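# Flip the serving platter face down onto the drying mat

## Task

Flip the serving platter, which starts face up, and lay it face down on the drying mat without it touching any fixed part of the rig (rails, edges, posts, braces, brackets, arm bases or mounts). After the platter begins to tip, moving it quickly ends the attempt, as does letting it rotate or drop quickly once it has gone beyond balancing on its edge.

## Robot and tools

Robot: two arms, left_arm and right_arm, mounted on opposite sides of a table. left_arm's base is on the +y side. The arm names do not match the left and right of the images. Each arm ends in a parallel gripper. Its fingers point along the gripper's +x axis and close along its y axis. The reported end_effector_position is the point between the fingers, 3 to 4 cm behind the tips. Only the last 1.5 cm of each inner finger face is flat.

Frame: one scene frame for everything. The origin is at the table centre, +z is up, and the tabletop is at z = 0.020 m. Positions are in metres, quaternions are written w first, and velocities are in m/s and rad/s. Reported poses can be off by a few centimetres, more at long reach.

Row format, shared by execute_actions and move: 16 numbers, always both arms. The first 8 are left_arm: x, y, z, qw, qx, qy, qz, opening. The next 8 are right_arm in the same order. x, y, z and the quaternion are an absolute pose of the gripper in the scene frame, not an offset. Opening runs from -1 to 1. +1 is fully open (0.080 m), empty fingers meet near -0.78, and values below that add nothing. To hold an arm still, resend its pose and opening exactly as given in the last result from before it stopped. To keep an orientation, repeat the same target quaternion each time rather than copying the drifted reading.

execute_actions takes "actions", a list with at most one item, plus optional "cameras".
- An empty list only reports the state, with pictures.
- {"rows": [...], "steps": n} plays up to 15 rows, one per 1/30 s step. n is at most 15 and defaults to 15, and the last row repeats to fill the steps. Each target must lie within 0.6 m of that arm's last reported position along every gripper axis, or the call is refused.
- {"steps": n} without rows waits up to 300 steps, counted from the last result, so reply time is included.
Results are taken 10 steps before an action ends, and those steps run while you think. An action needs at least 10 steps. Pictures come only with an empty list or when "cameras" names them.

move takes "target": one row, or a list of up to 15 rows run within 10 s in total. It drives each gripper in a straight line to its pose and has no distance limit.
- "speed" is in m/s, from 0.002 to 0.5, default 0.25. Turn rate is capped at twice that value in rad/s. Give one value, or one per target.
- "blend" is in metres and rounds corners in a list. 0 stops at each target.
- "blocking"=false returns after about 0.5 s while the move continues.
Openings in the first row are sent at the start. For later rows, the arms stop and the new openings are sent on arrival. Paths do not avoid obstacles or the other arm, and grippers lag and overshoot more at higher speed. Do not route a path close to an arm's own base, because that can flip its shoulder posture.
The "move:" line reports how the move ended:
- done means the arm is at rest within 8 mm and 2 degrees of its target. Neither done nor off_target says anything about contact.
- held means a check withheld steps or the clearance check stopped the path.
- blocked means the gripper settled far from its target, usually against something, and now holds there.
The limits field shows paced (the pose was clipped) or held.

wait takes "seconds" (0 to 10) and lets a running move go on. stop brakes a running move and needs room to do so; the fingers keep moving. zoom_image takes "camera" (cam_high, cam_left_wrist or cam_right_wrist) and "region" [x0, y0, x1, y1] in pixels from the top-left, at most 504x504, from that camera's latest image. All images are 672x504. finished_scene takes "scene", the current scene number, and ends the scene permanently. Only report it as done when the platter truly lies face down on the mat.

Control behaviour: each step, the commanded pose is clipped to 70 mm and 16 degrees from the measured pose. Friction and weight can leave the gripper low, short or tilted. Small moves may fail or go sideways. Check position and tilt after each motion and correct them. "Hand target" is the pose the controller is currently driving toward. After an action ends, the arm continues toward its last clipped pose, so send the remainder of a long move next.

Gripping: grip_measured uses the same scale as opening. To grasp, command roughly 0.08 below the reading at first contact for full force; a smaller drop grips more gently. Closing fully takes at least 0.6 s. grip_effort_n is motor effort in newtons (negative means closing). It is not pad force and it carries an offset.

Torques: the Joint torques line shows total drive output. External joint torques estimate outside load, and a held object's weight counts toward it. If contact torque reaches a joint's limit, the arm stops for 10 s. The limits in N m are waist 17.2, shoulder 21.3, elbow 21.3, wrist pitch 5.61, wrist yaw 5.59, wrist roll 5.24. Motor heat builds when holding loads, stretching out or pushing toward unreachable poses. A MOTOR HOT line appears at 50 °C, and at 95 °C the arm is held or loses power.

Avoid the following:
- dropping the platter or releasing it while it moves
- fast tipping, and any fast rotation or fall once it is past standing on edge
- hitting or pressing hard, and above all letting the arms or grippers collide, since the clearance check does not protect gripper against gripper
- pushing anything off the table
- leaving the platter touching rails, edges, posts or mounts
A loose object may occasionally get a brief push from outside.

Each tool is called after "Call:" as name(argument=value, ...), one argument or row to a line, values as JSON.

## Session

Call:
execute_actions(
  actions=[],
)

Scene clock: 0.00 s of 3974.00 s.
left_arm: end_effector_position=(-0.2348, +0.1986, +0.3795) grip_measured=+1.000 grip_effort_n=n/a end_effector_quat_wxyz=(+0.487, +0.119, -0.281, -0.818) | right_arm: end_effector_position=(-0.2734, -0.2619, +0.3193) grip_measured=+1.000 grip_effort_n=n/a end_effector_quat_wxyz=(+0.429, -0.471, +0.136, +0.759)
Joint positions: left_arm=[-0.867 0.997 0.748 0.333 -0.325 0.643 0.08] | right_arm=[1.048 1.439 1.609 -1.274 0.375 0.265 0.08]
Joint velocities: within noise
Joint torques (N m): no reading
External joint torques (N m): no reading
Motor temperatures (°C): left_arm=[30 33 24 25 26 32] | right_arm=[29 26 25 29 31 28]
Heat: left arm: hottest shoulder 33 °C (+0.0 °C/min); right arm: hottest wrist yaw 31 °C (+0.0 °C/min).
Hand target: left_arm -0.2348, +0.1987, +0.3794; -0.487, -0.119, +0.281, +0.818 | right_arm -0.2734, -0.2619, +0.3188; +0.429, -0.471, +0.136, +0.758

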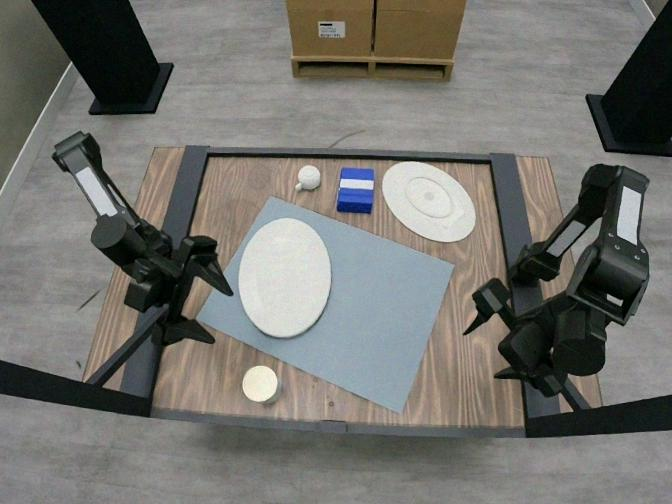

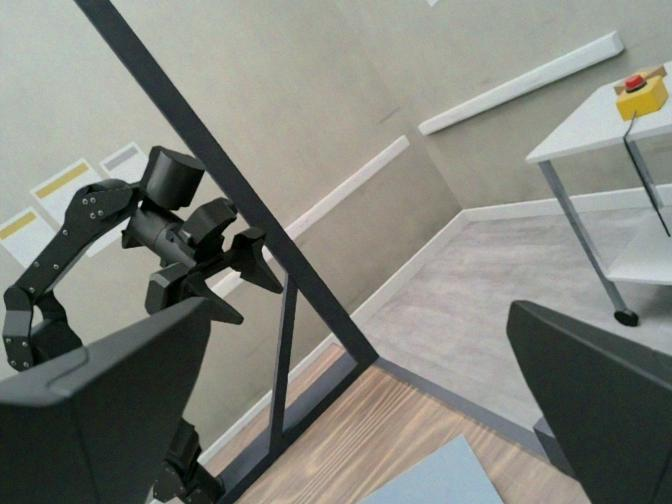

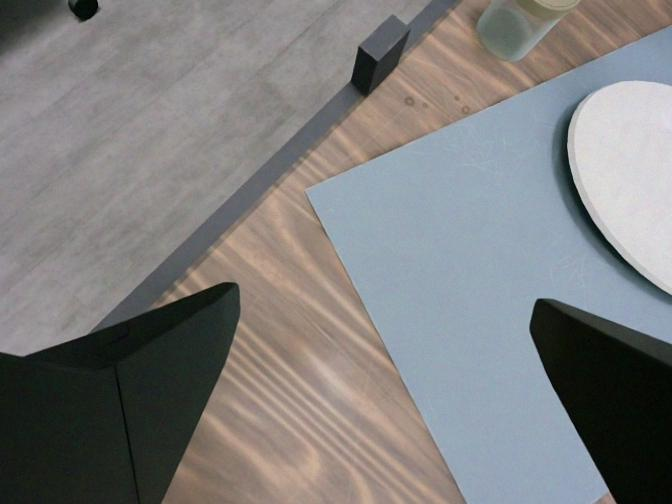

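Call:
zoom_image(
  camera="cam_high",
  region=[200, 200, 350, 350],
)

Call:
zoom_image(
  camera="cam_high",
  region=[360, 140, 500, 260],
)

Call:
zoom_image(
  camera="cam_right_wrist",
  region=[470, 60, 672, 320],
)

Scaled by 3.360 from the camera's 672x504 image, which has a finer 960x720 frame.

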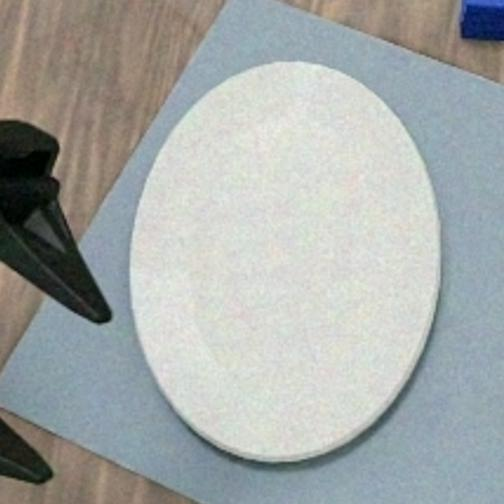

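Scaled by 3.600 from the camera's 672x504 image, which has a finer 960x720 frame.

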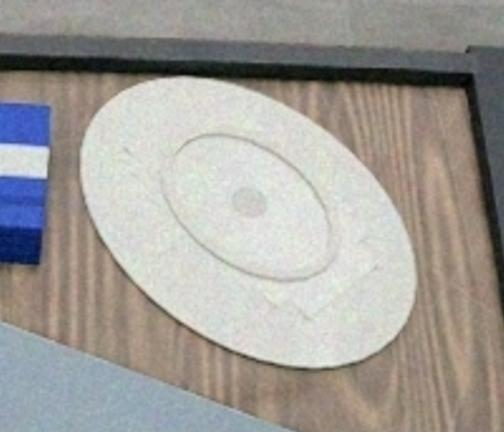

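Scaled by 1.938 from the camera's 672x504 image, which has a finer 960x720 frame.

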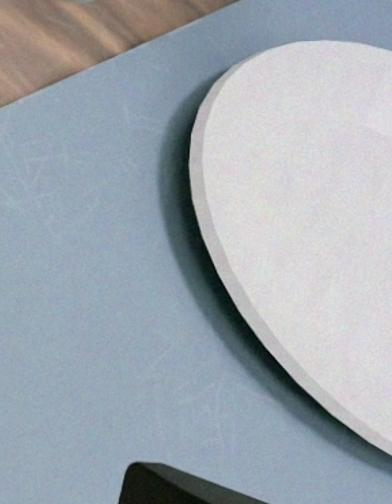

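Call:
move(
  target=[-0.05,0.28,0.2,0.3265,0.6272,-0.3265,-0.6272,1,-0.2734,-0.2619,0.3188,0.429,-0.471,0.136,0.758,1],
)

Scene clock: 8.47 s of 3974.00 s.
left_arm: end_effector_position=(-0.0519, +0.2793, +0.2039) grip_measured=+1.000 grip_effort_n=-0.2 end_effector_quat_wxyz=(+0.328, +0.622, -0.328, -0.630) | right_arm: end_effector_position=(-0.2734, -0.2619, +0.3193) grip_measured=+1.000 grip_effort_n=-1.6 end_effector_quat_wxyz=(+0.429, -0.471, +0.136, +0.759)
Joint positions: left_arm=[-0.616 0.408 0.514 -0.799 -0.472 1.198 0.08] | right_arm=[1.048 1.439 1.609 -1.274 0.375 0.265 0.08]
Joint velocities: within noise
Joint torques (N m): left_arm=[0.19 -0.45 6.52 1.3 -0.4 0.03] | right_arm=[-0.08 -6.24 5.02 0.94 0.24 0.02]
External joint torques (N m): left_arm=[0.19 -0.97 -0.08 -0.19 -0.23 0.07] | right_arm=[-0.07 -1.24 -1.02 -0.12 0.02 0]
Motor temperatures (°C): left_arm=[30 33 26 27 26 32] | right_arm=[29 27 27 29 31 28]
Heat: left arm: hottest shoulder 33 °C (+0.0 °C/min); right arm: hottest wrist yaw 31 °C (+0.0 °C/min).
Hand target: left_arm -0.0500, +0.2800, +0.2001; +0.327, +0.627, -0.327, -0.627 | right_arm -0.2734, -0.2619, +0.3187; +0.429, -0.471, +0.136, +0.758
Off the commanded pose: left_arm 0.004 m, 1 deg | right_arm 0.000 m, 0 deg.
Kept back: nothing.
move: done

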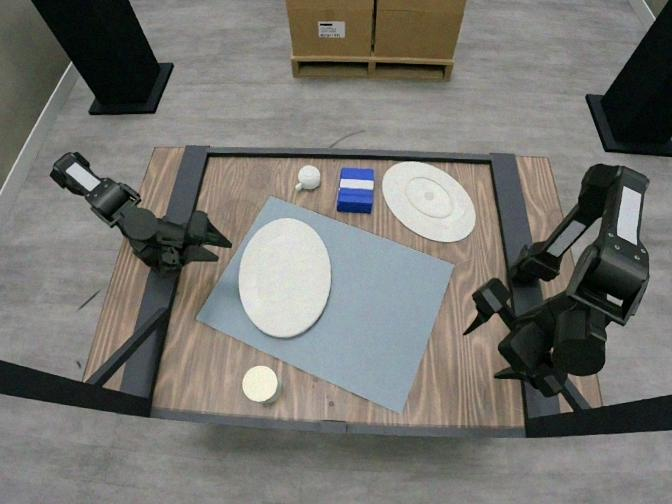

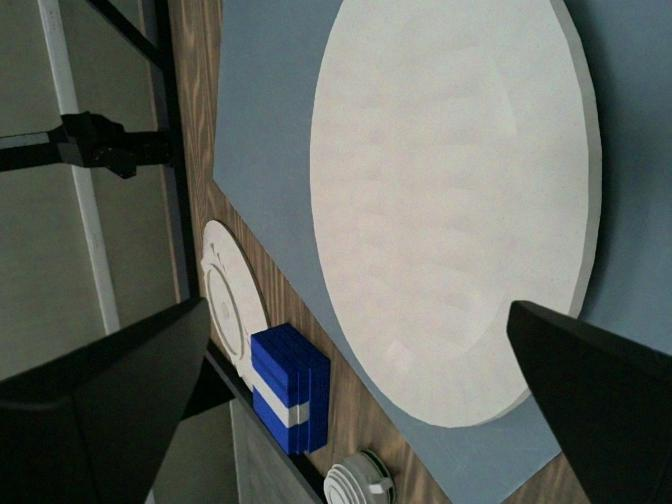

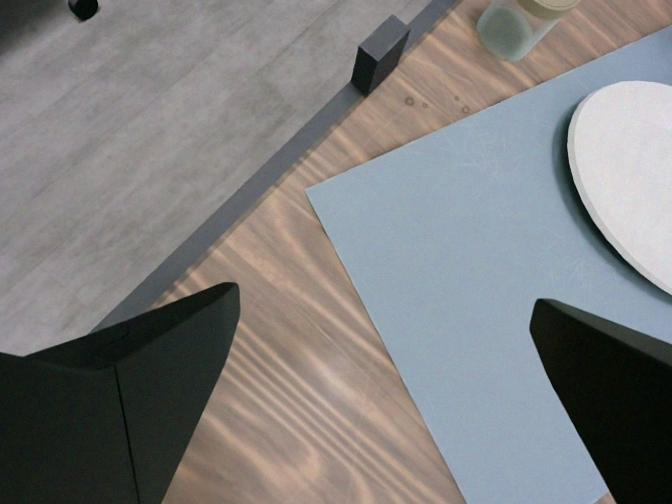

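Call:
move(
  target=[-0.04,0.29,0.10,0.3265,0.6272,-0.3265,-0.6272,-0.1,-0.2734,-0.2619,0.3188,0.429,-0.471,0.136,0.758,1],
)

Call:
zoom_image(
  camera="cam_high",
  region=[140, 190, 340, 350],
)

Scene clock: 11.13 s of 3974.00 s.
left_arm: end_effector_position=(-0.0448, +0.2861, +0.1452) grip_measured=-0.095 grip_effort_n=-18.8 end_effector_quat_wxyz=(+0.325, +0.630, -0.324, -0.627) | right_arm: end_effector_position=(-0.2734, -0.2619, +0.3193) grip_measured=+1.000 grip_effort_n=-1.6 end_effector_quat_wxyz=(+0.429, -0.471, +0.136, +0.759)
Joint positions: left_arm=[-0.603 0.26 0.284 -0.733 -0.472 1.204 0.031] | right_arm=[1.048 1.439 1.609 -1.274 0.375 0.265 0.08]
Joint velocities: within noise
Joint torques (N m): left_arm=[-0.09 0.53 8.91 1.4 -0.19 -0.05] | right_arm=[-0.07 -6.17 5.07 0.83 0.22 0.01]
External joint torques (N m): left_arm=[-0.08 -0.24 2.12 -0.1 -0.02 -0.01] | right_arm=[-0.05 -1.13 -0.96 -0.22 0 0]
Motor temperatures (°C): left_arm=[30 33 26 27 26 32] | right_arm=[29 27 27 29 31 28]
Heat: left arm: hottest shoulder 33 °C (+0.0 °C/min); right arm: hottest wrist yaw 31 °C (+0.0 °C/min).
Hand target: left_arm -0.0452, +0.2857, +0.1482; +0.327, +0.628, -0.325, -0.627 | right_arm -0.2734, -0.2619, +0.3187; +0.429, -0.471, +0.136, +0.758
Off the commanded pose: left_arm 0.046 m, 0 deg | right_arm 0.000 m, 0 deg.
Kept back: nothing.
move: held (left_arm; a check stopped the path); limits=held
pose unreachable (left arm): on one or more control steps of this call this arm could not follow its commanded pose, so it was not sent that pose on those steps. It may still have moved: this result reports where it is.
cause: moving toward the commanded pose would bring two parts of the arm too close to each other (joints 3 (elbow) to 5 (wrist yaw) lie between them).

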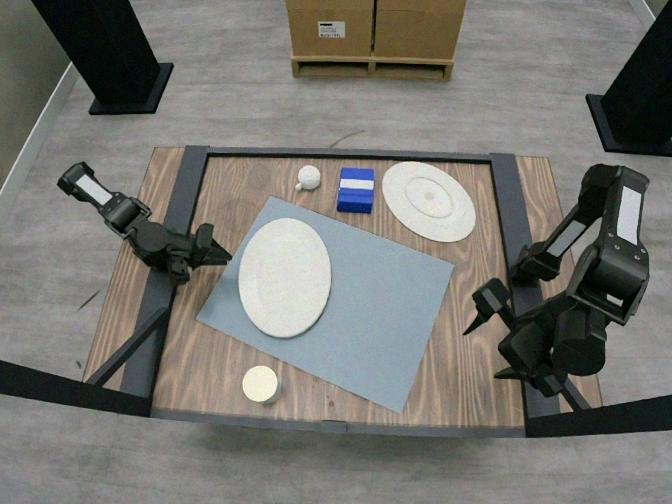

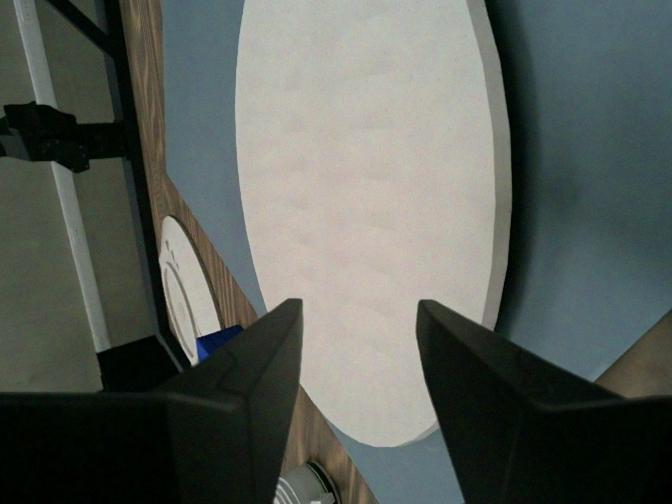

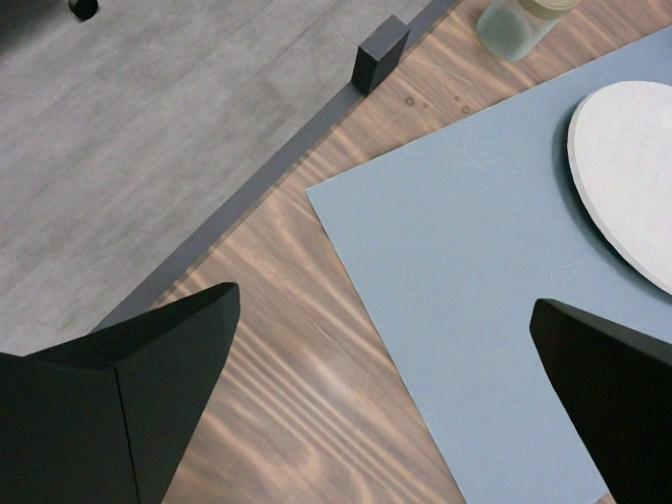

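Scaled by 2.520 from the camera's 672x504 image, which has a finer 960x720 frame.

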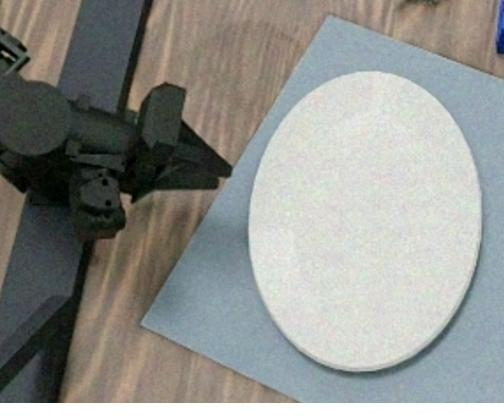

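Call:
move(
  target=[
    [-0.1,0.25,0.3,0.3265,0.6272,-0.3265,-0.6272,-0.1,-0.1,-0.2,0.25,0.5964,0.3799,0.5964,0.3799,0],
    [-0.2,0.25,0.36,0.3265,0.6272,-0.3265,-0.6272,-0.1,0.02,-0.11,0.12,0.5964,0.3799,0.5964,0.3799,0],
  ],
  blend=0.04,
)

Call:
zoom_image(
  camera="cam_high",
  region=[220, 190, 460, 400],
)

Scene clock: 19.87 s of 3974.00 s.
left_arm: end_effector_position=(-0.1984, +0.2506, +0.3589) grip_measured=-0.096 grip_effort_n=-18.8 end_effector_quat_wxyz=(+0.325, +0.627, -0.326, -0.629) | right_arm: end_effector_position=(+0.0192, -0.1117, +0.1201) grip_measured=+0.004 grip_effort_n=-18.8 end_effector_quat_wxyz=(+0.597, +0.381, +0.596, +0.378)
Joint positions: left_arm=[-1.16 1.27 1.477 -1.241 -0.836 0.674 0.031] | right_arm=[-0.237 1.47 0.365 0.658 -0.197 1.479 0.035]
Joint velocities: within noise
Joint torques (N m): left_arm=[-0.28 -2.7 8.08 0.82 -0.7 -0.13] | right_arm=[-0.52 -4.51 5.07 1.6 -0.16 -0.21]
External joint torques (N m): left_arm=[-0.26 0.9 2.16 -0.25 -0.31 -0.09] | right_arm=[-0.54 0 -0.22 -0.08 -0.13 -0.16]
Motor temperatures (°C): left_arm=[30 33 28 28 26 32] | right_arm=[29 27 28 30 31 28]
Heat: left arm: hottest shoulder 33 °C (+0.0 °C/min); right arm: hottest wrist yaw 31 °C (+0.0 °C/min).
Hand target: left_arm -0.2001, +0.2500, +0.3600; +0.326, +0.627, -0.327, -0.627 | right_arm +0.0200, -0.1100, +0.1201; +0.596, +0.380, +0.596, +0.380
Off the commanded pose: left_arm 0.002 m, 0 deg | right_arm 0.002 m, 0 deg.
Kept back: nothing.
move: done

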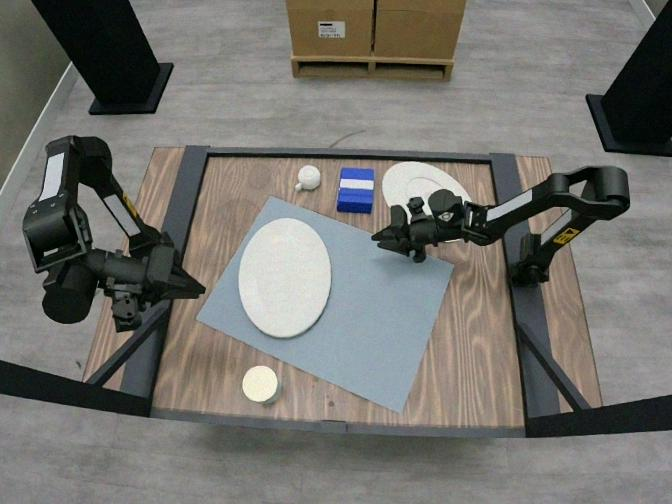

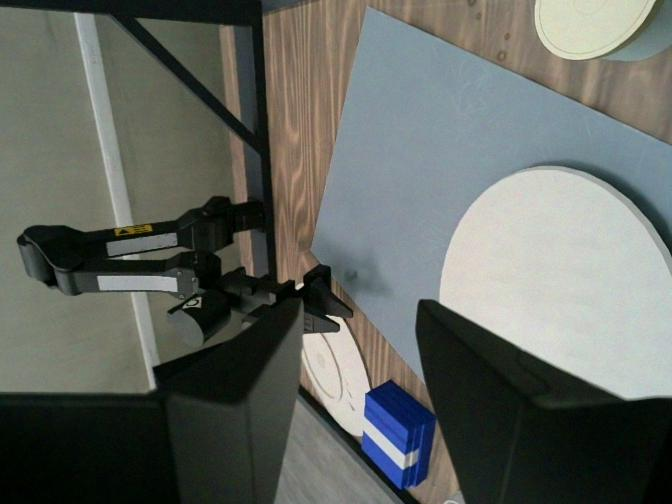

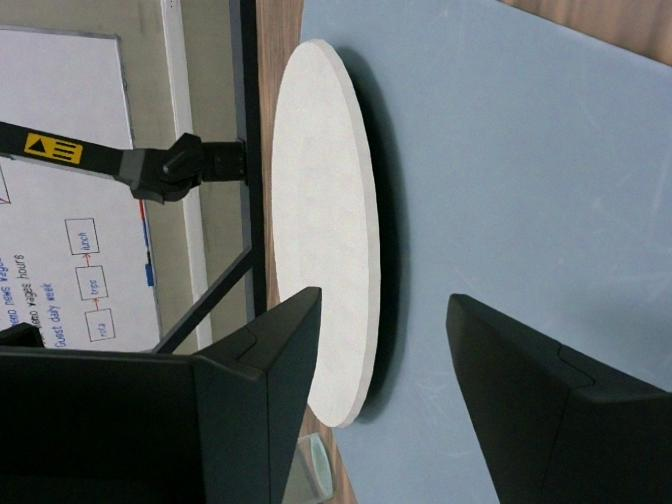

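Scaled by 2.100 from the camera's 672x504 image, which has a finer 960x720 frame.

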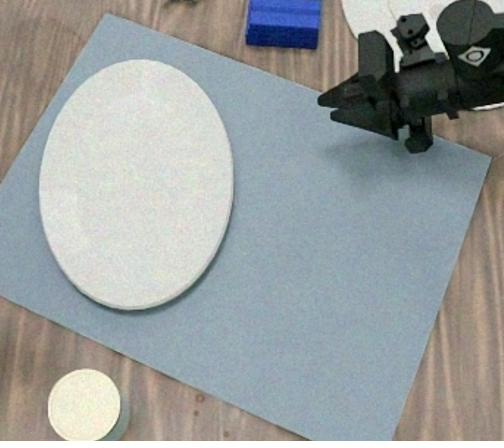

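Call:
move(
  target=[-0.2,0.25,0.36,0.3265,0.6272,-0.3265,-0.6272,-0.1,0.02,-0.07,0.065,0.5964,0.3799,0.5964,0.3799,-0.2],
  speed=0.15,
)

Call:
zoom_image(
  camera="cam_high",
  region=[270, 210, 430, 340],
)

Call:
zoom_image(
  camera="cam_right_wrist",
  region=[220, 60, 560, 480],
)

Scene clock: 22.10 s of 3974.00 s.
left_arm: end_effector_position=(-0.1983, +0.2507, +0.3589) grip_measured=-0.096 grip_effort_n=-18.8 end_effector_quat_wxyz=(+0.325, +0.627, -0.326, -0.629) | right_arm: end_effector_position=(+0.0275, -0.0672, +0.0933) grip_measured=-0.197 grip_effort_n=-18.4 end_effector_quat_wxyz=(+0.589, +0.405, +0.573, +0.400)
Joint positions: left_arm=[-1.16 1.271 1.478 -1.242 -0.836 0.673 0.031] | right_arm=[-0.223 1.826 0.459 1.003 -0.171 1.49 0.026]
Joint velocities: within noise
Joint torques (N m): left_arm=[-0.25 -2.7 8.08 0.83 -0.7 -0.11] | right_arm=[1.26 0.35 3.24 0.46 -0.04 -0.06]
External joint torques (N m): left_arm=[-0.27 0.99 2.07 -0.28 -0.29 -0.07] | right_arm=[1.28 6.44 -0.84 -1.24 -0.02 -0.01]
Motor temperatures (°C): left_arm=[30 33 28 28 26 32] | right_arm=[29 27 28 30 31 28]
Heat: left arm: hottest shoulder 33 °C (+0.0 °C/min); right arm: hottest wrist yaw 31 °C (+0.0 °C/min).
Hand target: left_arm -0.2000, +0.2500, +0.3600; +0.326, +0.627, -0.327, -0.627 | right_arm +0.0200, -0.0722, +0.0663; +0.597, +0.380, +0.596, +0.380
Off the commanded pose: left_arm 0.002 m, 0 deg | right_arm 0.029 m, 5 deg.
Kept back: nothing.
move: off_target (right_arm)

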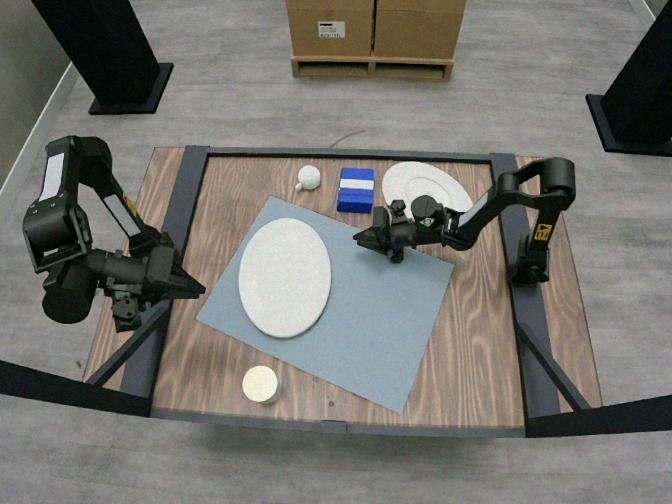

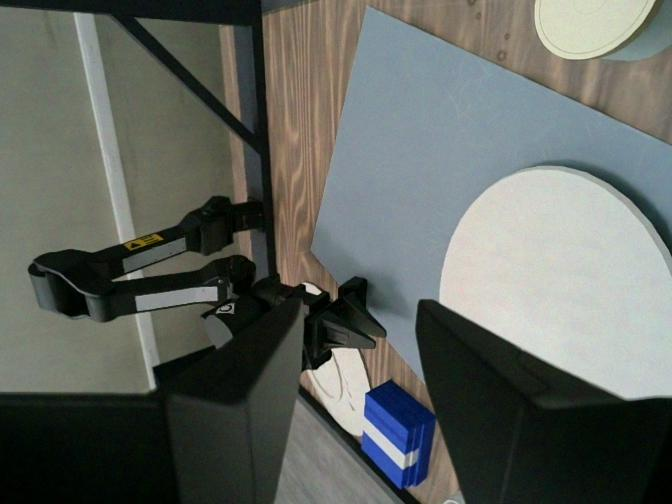

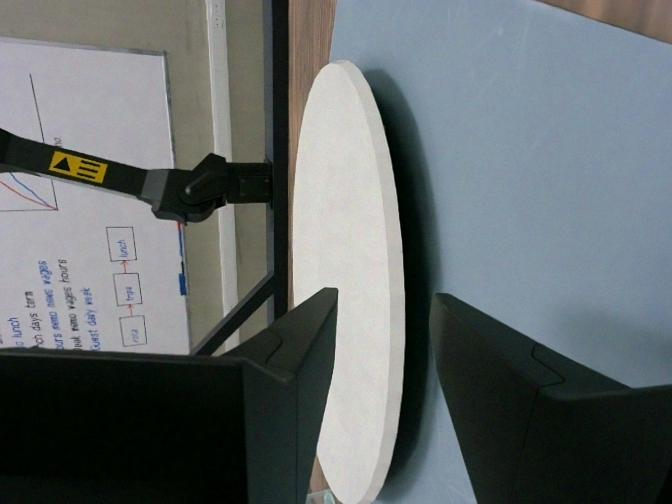

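Scaled by 3.150 from the camera's 672x504 image, which has a finer 960x720 frame.

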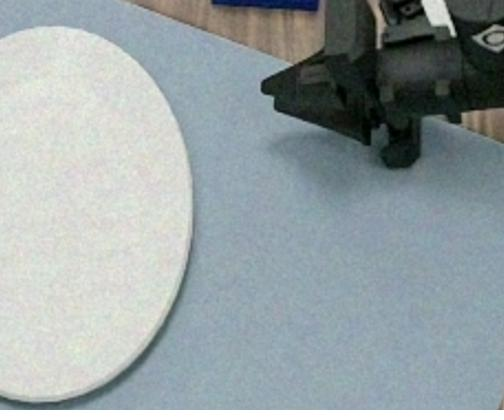

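Scaled by 1.200 from the camera's 672x504 image, which has a finer 960x720 frame.

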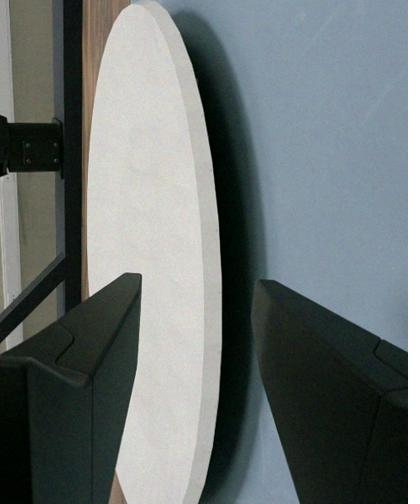

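Call:
zoom_image(
  camera="cam_left_wrist",
  region=[180, 180, 440, 440],
)

Scaled by 1.938 from the camera's 672x504 image, which has a finer 960x720 frame.

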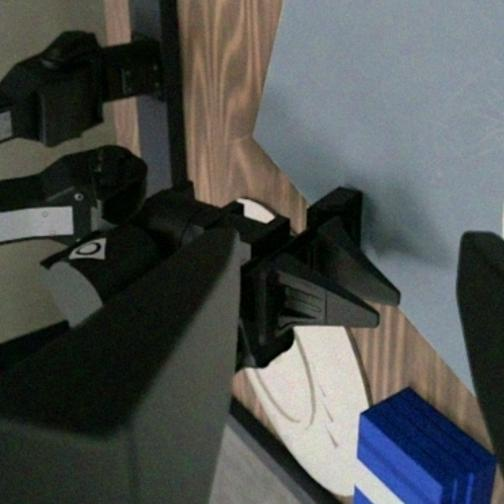

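Call:
move(
  target=[
    [-0.2,0.25,0.36,0.3265,0.6272,-0.3265,-0.6272,-0.1,0.02,-0.08,0.12,0.6356,0.31,0.6356,0.31,-0.2],
    [-0.2,0.25,0.36,0.3265,0.6272,-0.3265,-0.6272,-0.1,0.02,-0.065,0.08,0.6356,0.31,0.6356,0.31,-0.2],
  ],
  speed=0.12,
)

Call:
zoom_image(
  camera="cam_left_wrist",
  region=[180, 180, 440, 440],
)

Scene clock: 25.63 s of 3974.00 s.
left_arm: end_effector_position=(-0.1983, +0.2507, +0.3589) grip_measured=-0.096 grip_effort_n=-18.8 end_effector_quat_wxyz=(+0.325, +0.627, -0.326, -0.629) | right_arm: end_effector_position=(+0.0205, -0.0655, +0.0833) grip_measured=-0.197 grip_effort_n=-18.4 end_effector_quat_wxyz=(+0.634, +0.312, +0.635, +0.312)
Joint positions: left_arm=[-1.16 1.271 1.478 -1.242 -0.836 0.673 0.031] | right_arm=[-0.194 1.715 0.64 0.411 -0.143 1.462 0.026]
Joint velocities: within noise
Joint torques (N m): left_arm=[-0.26 -2.69 8.08 0.82 -0.7 -0.11] | right_arm=[0.01 -6.39 4.57 1.52 0.19 0.04]
External joint torques (N m): left_arm=[-0.26 1.02 2.07 -0.26 -0.29 -0.06] | right_arm=[0.02 -0.05 -0.67 -0.01 0.21 0.08]
Motor temperatures (°C): left_arm=[30 33 29 27 26 32] | right_arm=[29 27 28 30 31 28]
Heat: left arm: hottest shoulder 33 °C (+0.0 °C/min); right arm: hottest wrist yaw 31 °C (+0.0 °C/min).
Hand target: left_arm -0.2000, +0.2500, +0.3600; +0.326, +0.627, -0.327, -0.627 | right_arm +0.0200, -0.0650, +0.0801; +0.636, +0.310, +0.635, +0.310
Off the commanded pose: left_arm 0.002 m, 0 deg | right_arm 0.003 m, 0 deg.
Kept back: nothing.
move: done

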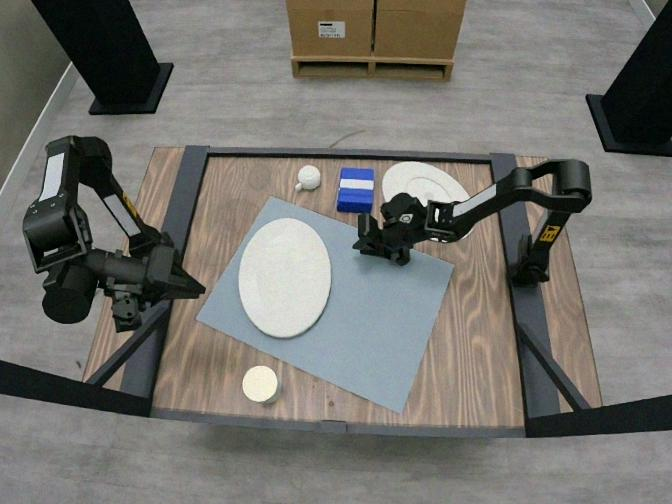

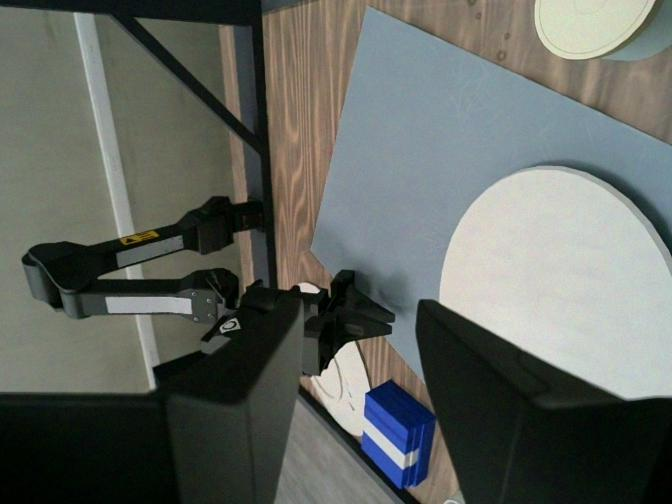

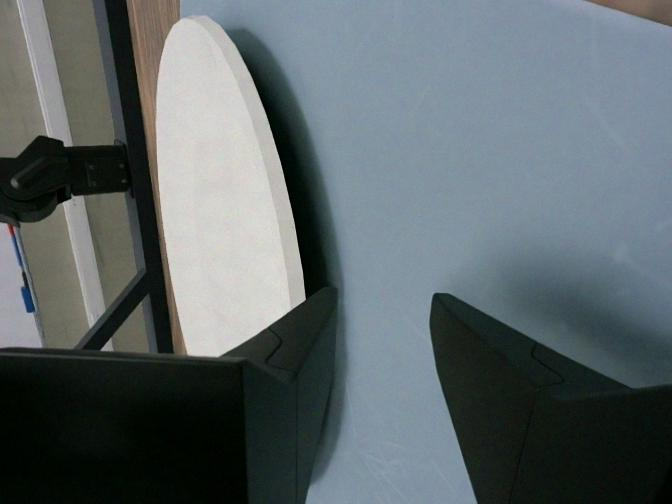

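Scaled by 1.938 from the camera's 672x504 image, which has a finer 960x720 frame.

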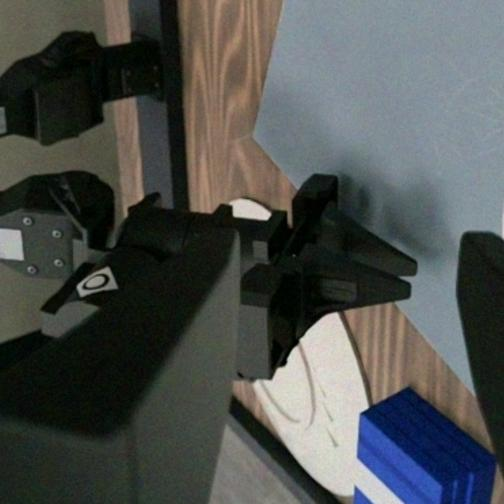

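Call:
move(
  target=[-0.2,0.25,0.36,0.3265,0.6272,-0.3265,-0.6272,-0.1,0.02,-0.025,0.07,0.6533,0.2706,0.6533,0.2706,-0.11],
  speed=0.1,
)

Call:
zoom_image(
  camera="cam_right_wrist",
  region=[100, 60, 560, 500],
)

Scene clock: 27.53 s of 3974.00 s.
left_arm: end_effector_position=(-0.1983, +0.2507, +0.3589) grip_measured=-0.096 grip_effort_n=-18.8 end_effector_quat_wxyz=(+0.325, +0.627, -0.326, -0.629) | right_arm: end_effector_position=(+0.0201, -0.0274, +0.0724) grip_measured=-0.114 grip_effort_n=16.0 end_effector_quat_wxyz=(+0.652, +0.271, +0.653, +0.274)
Joint positions: left_arm=[-1.16 1.271 1.478 -1.242 -0.836 0.673 0.031] | right_arm=[-0.166 1.86 0.883 0.192 -0.11 1.462 0.03]
Joint velocities: within noise
Joint torques (N m): left_arm=[-0.23 -2.7 8.09 0.83 -0.7 -0.11] | right_arm=[0.08 -7.66 5.88 1.04 0.21 0.1]
External joint torques (N m): left_arm=[-0.24 0.97 2.09 -0.26 -0.3 -0.07] | right_arm=[0.12 0.16 0.3 -0.4 0.22 0.14]
Motor temperatures (°C): left_arm=[30 33 29 27 26 32] | right_arm=[29 28 28 30 31 28]
Heat: left arm: hottest shoulder 33 °C (+0.0 °C/min); right arm: hottest wrist yaw 31 °C (+0.0 °C/min).
Hand target: left_arm -0.2000, +0.2500, +0.3600; +0.326, +0.627, -0.327, -0.627 | right_arm +0.0199, -0.0250, +0.0700; +0.653, +0.271, +0.653, +0.271
Off the commanded pose: left_arm 0.002 m, 0 deg | right_arm 0.003 m, 0 deg.
Kept back: nothing.
move: done

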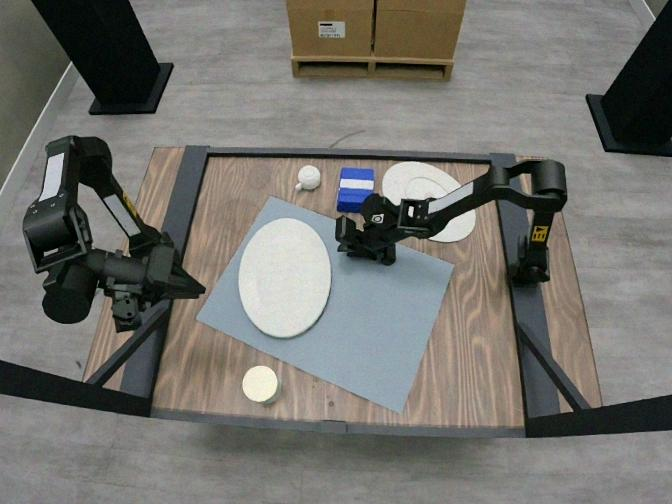

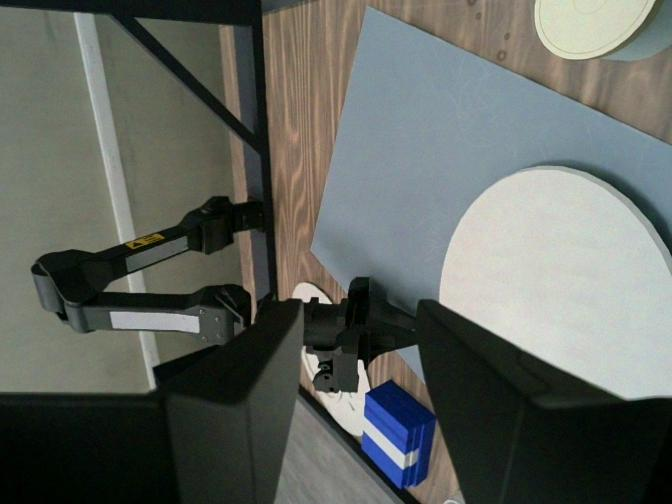

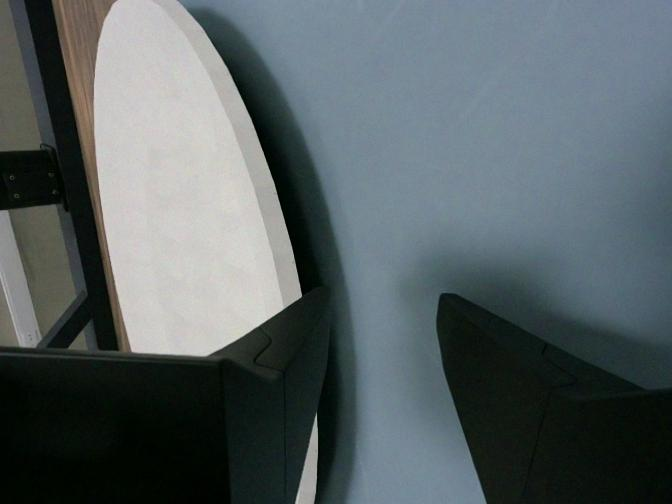

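Scaled by 1.096 from the camera's 672x504 image, which has a finer 960x720 frame.

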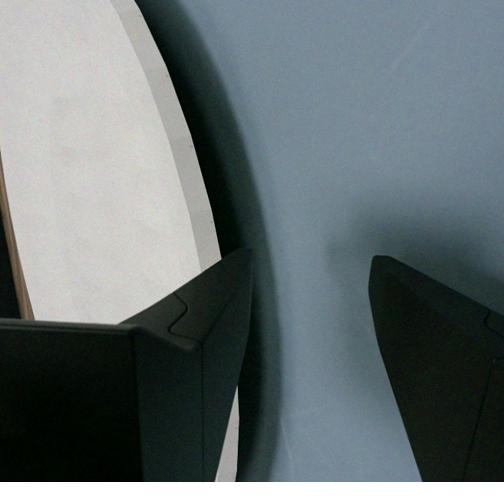

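Call:
move(
  target=[-0.2,0.25,0.36,0.3265,0.6272,-0.3265,-0.6272,-0.1,0.02,0.003,0.066,0.6533,0.2706,0.6533,0.2706,-0.11],
  speed=0.08,
)

Call:
zoom_image(
  camera="cam_left_wrist",
  region=[260, 200, 500, 440],
)

Scene clock: 28.77 s of 3974.00 s.
left_arm: end_effector_position=(-0.1983, +0.2507, +0.3589) grip_measured=-0.096 grip_effort_n=-18.8 end_effector_quat_wxyz=(+0.325, +0.627, -0.326, -0.629) | right_arm: end_effector_position=(+0.0202, +0.0001, +0.0690) grip_measured=-0.114 grip_effort_n=16.0 end_effector_quat_wxyz=(+0.652, +0.271, +0.653, +0.273)
Joint positions: left_arm=[-1.16 1.271 1.478 -1.242 -0.836 0.673 0.031] | right_arm=[-0.155 1.953 1.001 0.167 -0.102 1.47 0.03]
Joint velocities: within noise
Joint torques (N m): left_arm=[-0.25 -2.7 8.1 0.83 -0.7 -0.11] | right_arm=[0.41 -8.32 5.84 1.06 0.16 0.1]
External joint torques (N m): left_arm=[-0.24 0.95 2.18 -0.23 -0.3 -0.07] | right_arm=[0.47 0.2 0.23 -0.36 0.16 0.13]
Motor temperatures (°C): left_arm=[30 33 30 27 26 32] | right_arm=[29 28 28 30 31 28]
Heat: left arm: hottest shoulder 33 °C (+0.0 °C/min); right arm: hottest wrist yaw 31 °C (+0.0 °C/min).
Hand target: left_arm -0.2000, +0.2500, +0.3600; +0.326, +0.627, -0.327, -0.627 | right_arm +0.0200, +0.0029, +0.0660; +0.653, +0.271, +0.653, +0.271
Off the commanded pose: left_arm 0.002 m, 0 deg | right_arm 0.004 m, 0 deg.
Kept back: nothing.
move: done

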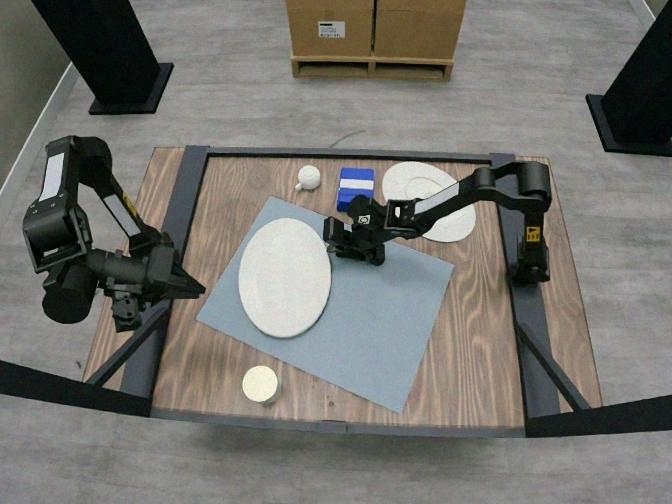

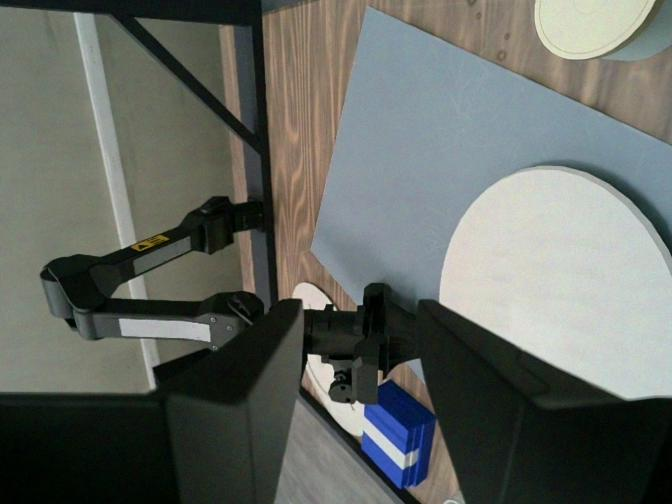

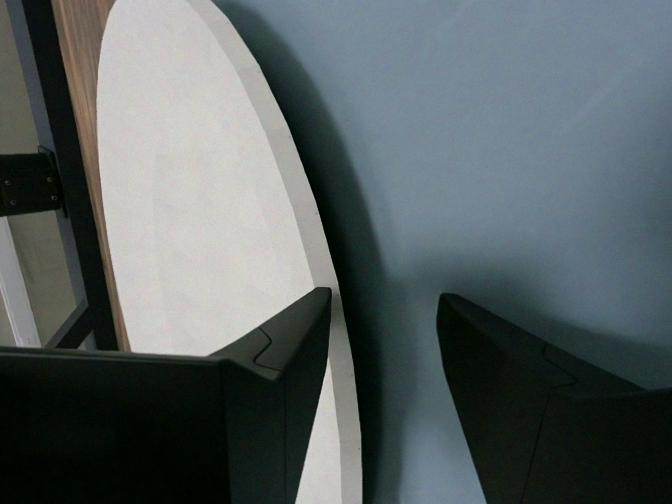

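Scaled by 2.100 from the camera's 672x504 image, which has a finer 960x720 frame.

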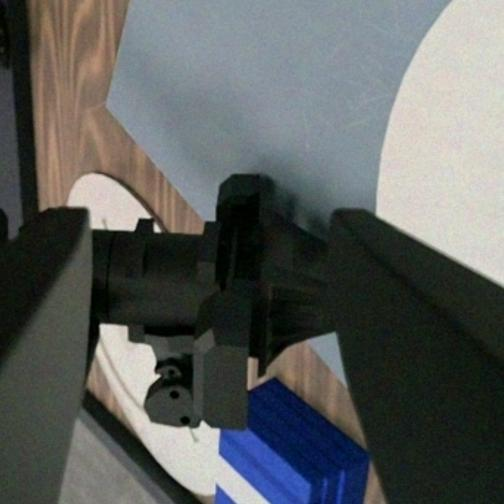

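Call:
move(
  target=[
    [-0.2,0.25,0.36,0.3265,0.6272,-0.3265,-0.6272,-0.1,0.0,-0.035,0.068,0.6533,0.2706,0.6533,0.2706,-0.11],
    [-0.2,0.25,0.36,0.3265,0.6272,-0.3265,-0.6272,-0.1,-0.025,-0.03,0.067,0.6533,0.2706,0.6533,0.2706,-0.11],
    [-0.2,0.25,0.36,0.3265,0.6272,-0.3265,-0.6272,-0.1,-0.025,0.0,0.065,0.6533,0.2706,0.6533,0.2706,-0.11],
  ],
  speed=0.1,
  blend=0.01,
)

Call:
zoom_image(
  camera="cam_high",
  region=[230, 190, 410, 350],
)

Scene clock: 32.50 s of 3974.00 s.
left_arm: end_effector_position=(-0.1983, +0.2507, +0.3589) grip_measured=-0.096 grip_effort_n=-18.8 end_effector_quat_wxyz=(+0.325, +0.627, -0.326, -0.629) | right_arm: end_effector_position=(-0.0252, -0.0091, +0.0680) grip_measured=-0.114 grip_effort_n=16.0 end_effector_quat_wxyz=(+0.653, +0.267, +0.655, +0.270)
Joint positions: left_arm=[-1.16 1.271 1.478 -1.242 -0.836 0.673 0.031] | right_arm=[-0.029 1.918 0.951 0.176 -0.013 1.559 0.03]
Joint velocities: within noise
Joint torques (N m): left_arm=[-0.25 -2.7 8.1 0.83 -0.7 -0.11] | right_arm=[0.15 -5.94 7.46 1.79 0.21 0.04]
External joint torques (N m): left_arm=[-0.26 0.93 2.16 -0.25 -0.3 -0.07] | right_arm=[0.16 2.32 1.86 0.36 0.17 0.08]
Motor temperatures (°C): left_arm=[30 33 30 27 26 32] | right_arm=[29 29 29 31 31 28]
Heat: left arm: hottest shoulder 33 °C (+0.0 °C/min); right arm: hottest wrist pitch 31 °C (+3.7 °C/min).
Hand target: left_arm -0.2000, +0.2500, +0.3600; +0.326, +0.627, -0.327, -0.627 | right_arm -0.0250, -0.0005, +0.0650; +0.653, +0.271, +0.653, +0.270
Off the commanded pose: left_arm 0.002 m, 0 deg | right_arm 0.010 m, 0 deg.
Kept back: nothing.
move: off_target (right_arm)

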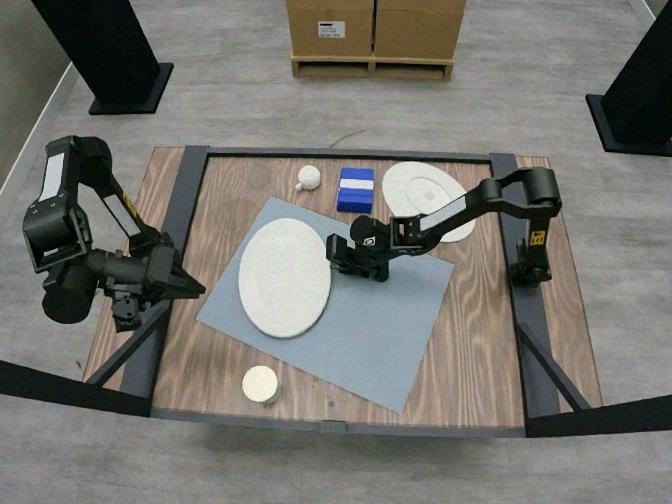

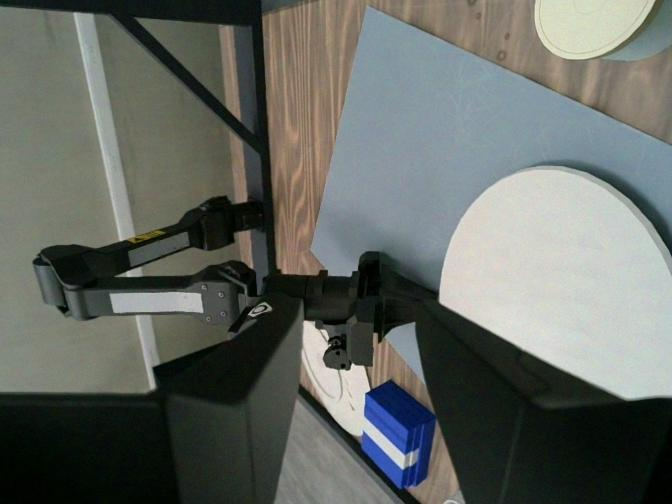

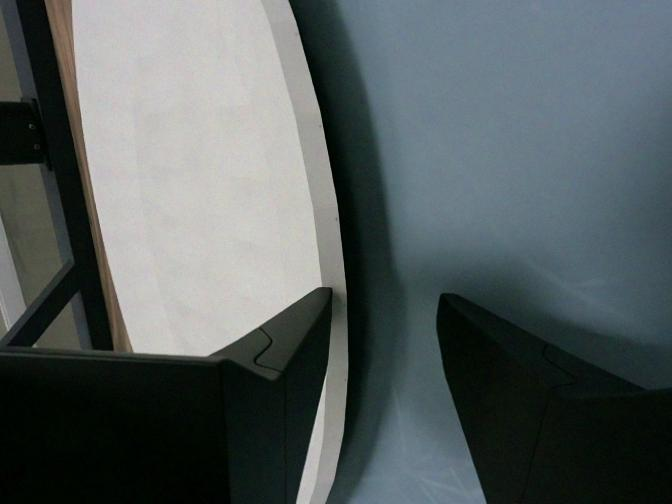

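Scaled by 2.800 from the camera's 672x504 image, which has a finer 960x720 frame.

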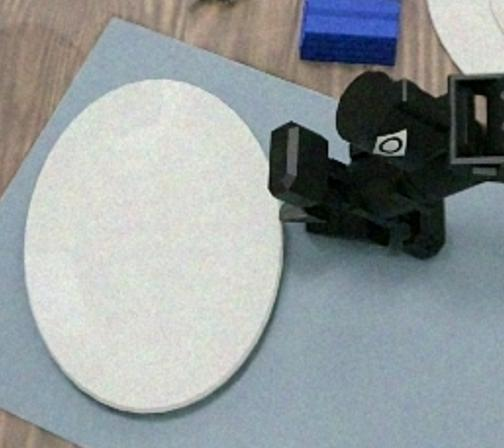

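Call:
move(
  target=[
    [-0.2,0.25,0.36,0.3265,0.6272,-0.3265,-0.6272,-0.1,-0.025,-0.03,0.075,0.6533,0.2706,0.6533,0.2706,0.25],
    [-0.2,0.25,0.36,0.3265,0.6272,-0.3265,-0.6272,-0.1,-0.025,-0.0,0.072,0.6533,0.2706,0.6533,0.2706,0.25],
  ],
  speed=0.1,
)

Call:
zoom_image(
  camera="cam_high",
  region=[230, 190, 410, 350],
)

Scene clock: 34.17 s of 3974.00 s.
left_arm: end_effector_position=(-0.1983, +0.2507, +0.3589) grip_measured=-0.096 grip_effort_n=-18.8 end_effector_quat_wxyz=(+0.325, +0.627, -0.326, -0.629) | right_arm: end_effector_position=(-0.0251, -0.0025, +0.0745) grip_measured=+0.246 grip_effort_n=16.0 end_effector_quat_wxyz=(+0.652, +0.271, +0.654, +0.273)
Joint positions: left_arm=[-1.16 1.271 1.478 -1.242 -0.836 0.673 0.031] | right_arm=[-0.029 1.92 0.979 0.16 -0.013 1.56 0.046]
Joint velocities: within noise
Joint torques (N m): left_arm=[-0.25 -2.7 8.09 0.83 -0.7 -0.11] | right_arm=[0.11 -8.39 5.97 1.08 0.23 0.06]
External joint torques (N m): left_arm=[-0.24 1.01 2.1 -0.25 -0.29 -0.06] | right_arm=[0.11 0.06 0.2 -0.38 0.19 0.1]
Motor temperatures (°C): left_arm=[30 33 31 27 26 32] | right_arm=[29 29 29 31 31 28]
Heat: left arm: hottest shoulder 33 °C (+0.0 °C/min); right arm: hottest wrist pitch 31 °C (+3.5 °C/min).
Hand target: left_arm -0.2000, +0.2500, +0.3600; +0.326, +0.627, -0.327, -0.627 | right_arm -0.0250, -0.0001, +0.0720; +0.653, +0.271, +0.653, +0.271
Off the commanded pose: left_arm 0.002 m, 0 deg | right_arm 0.004 m, 0 deg.
Kept back: nothing.
move: done

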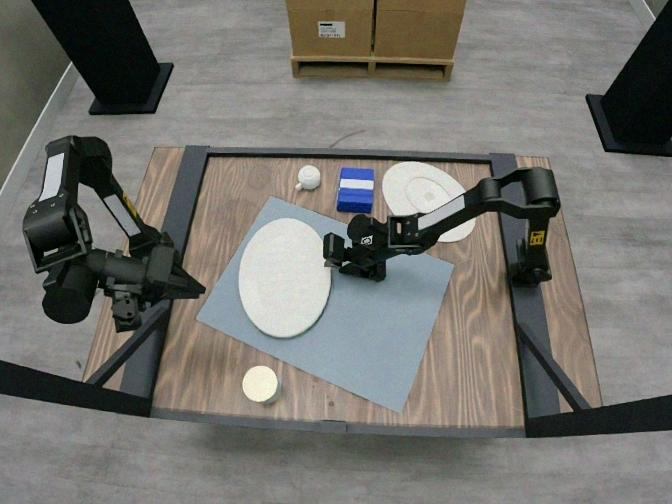

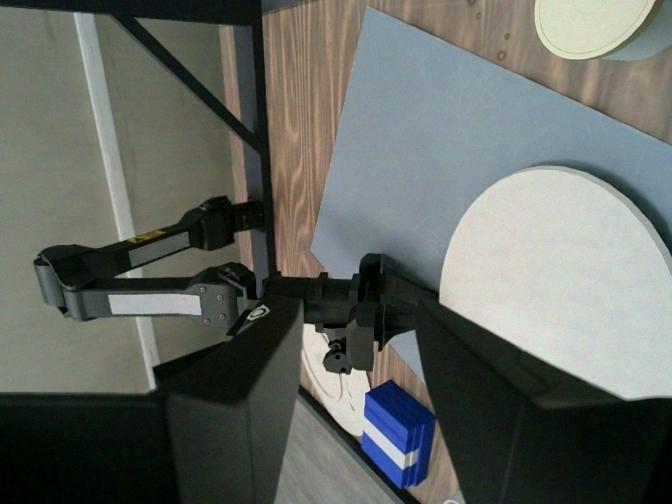

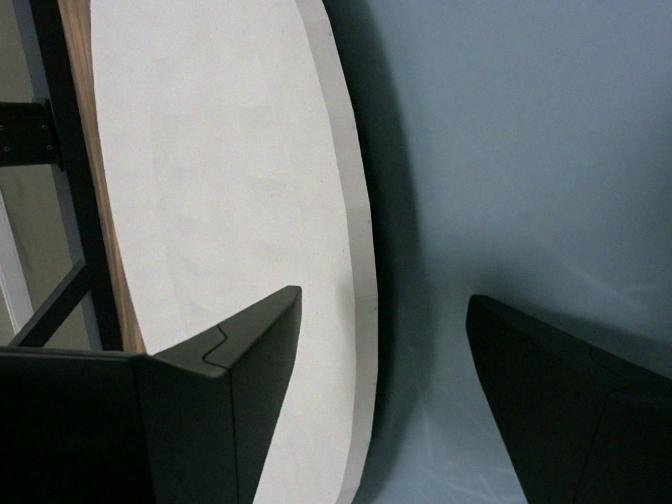

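Scaled by 2.800 from the camera's 672x504 image, which has a finer 960x720 frame.

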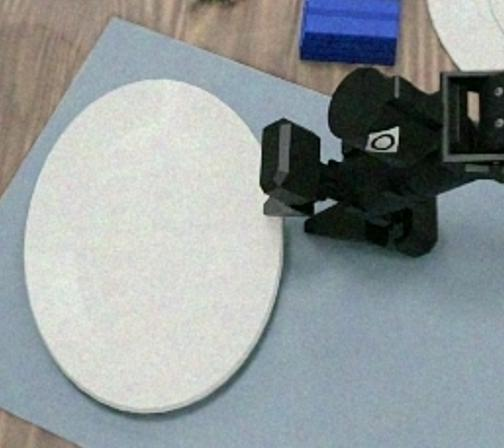

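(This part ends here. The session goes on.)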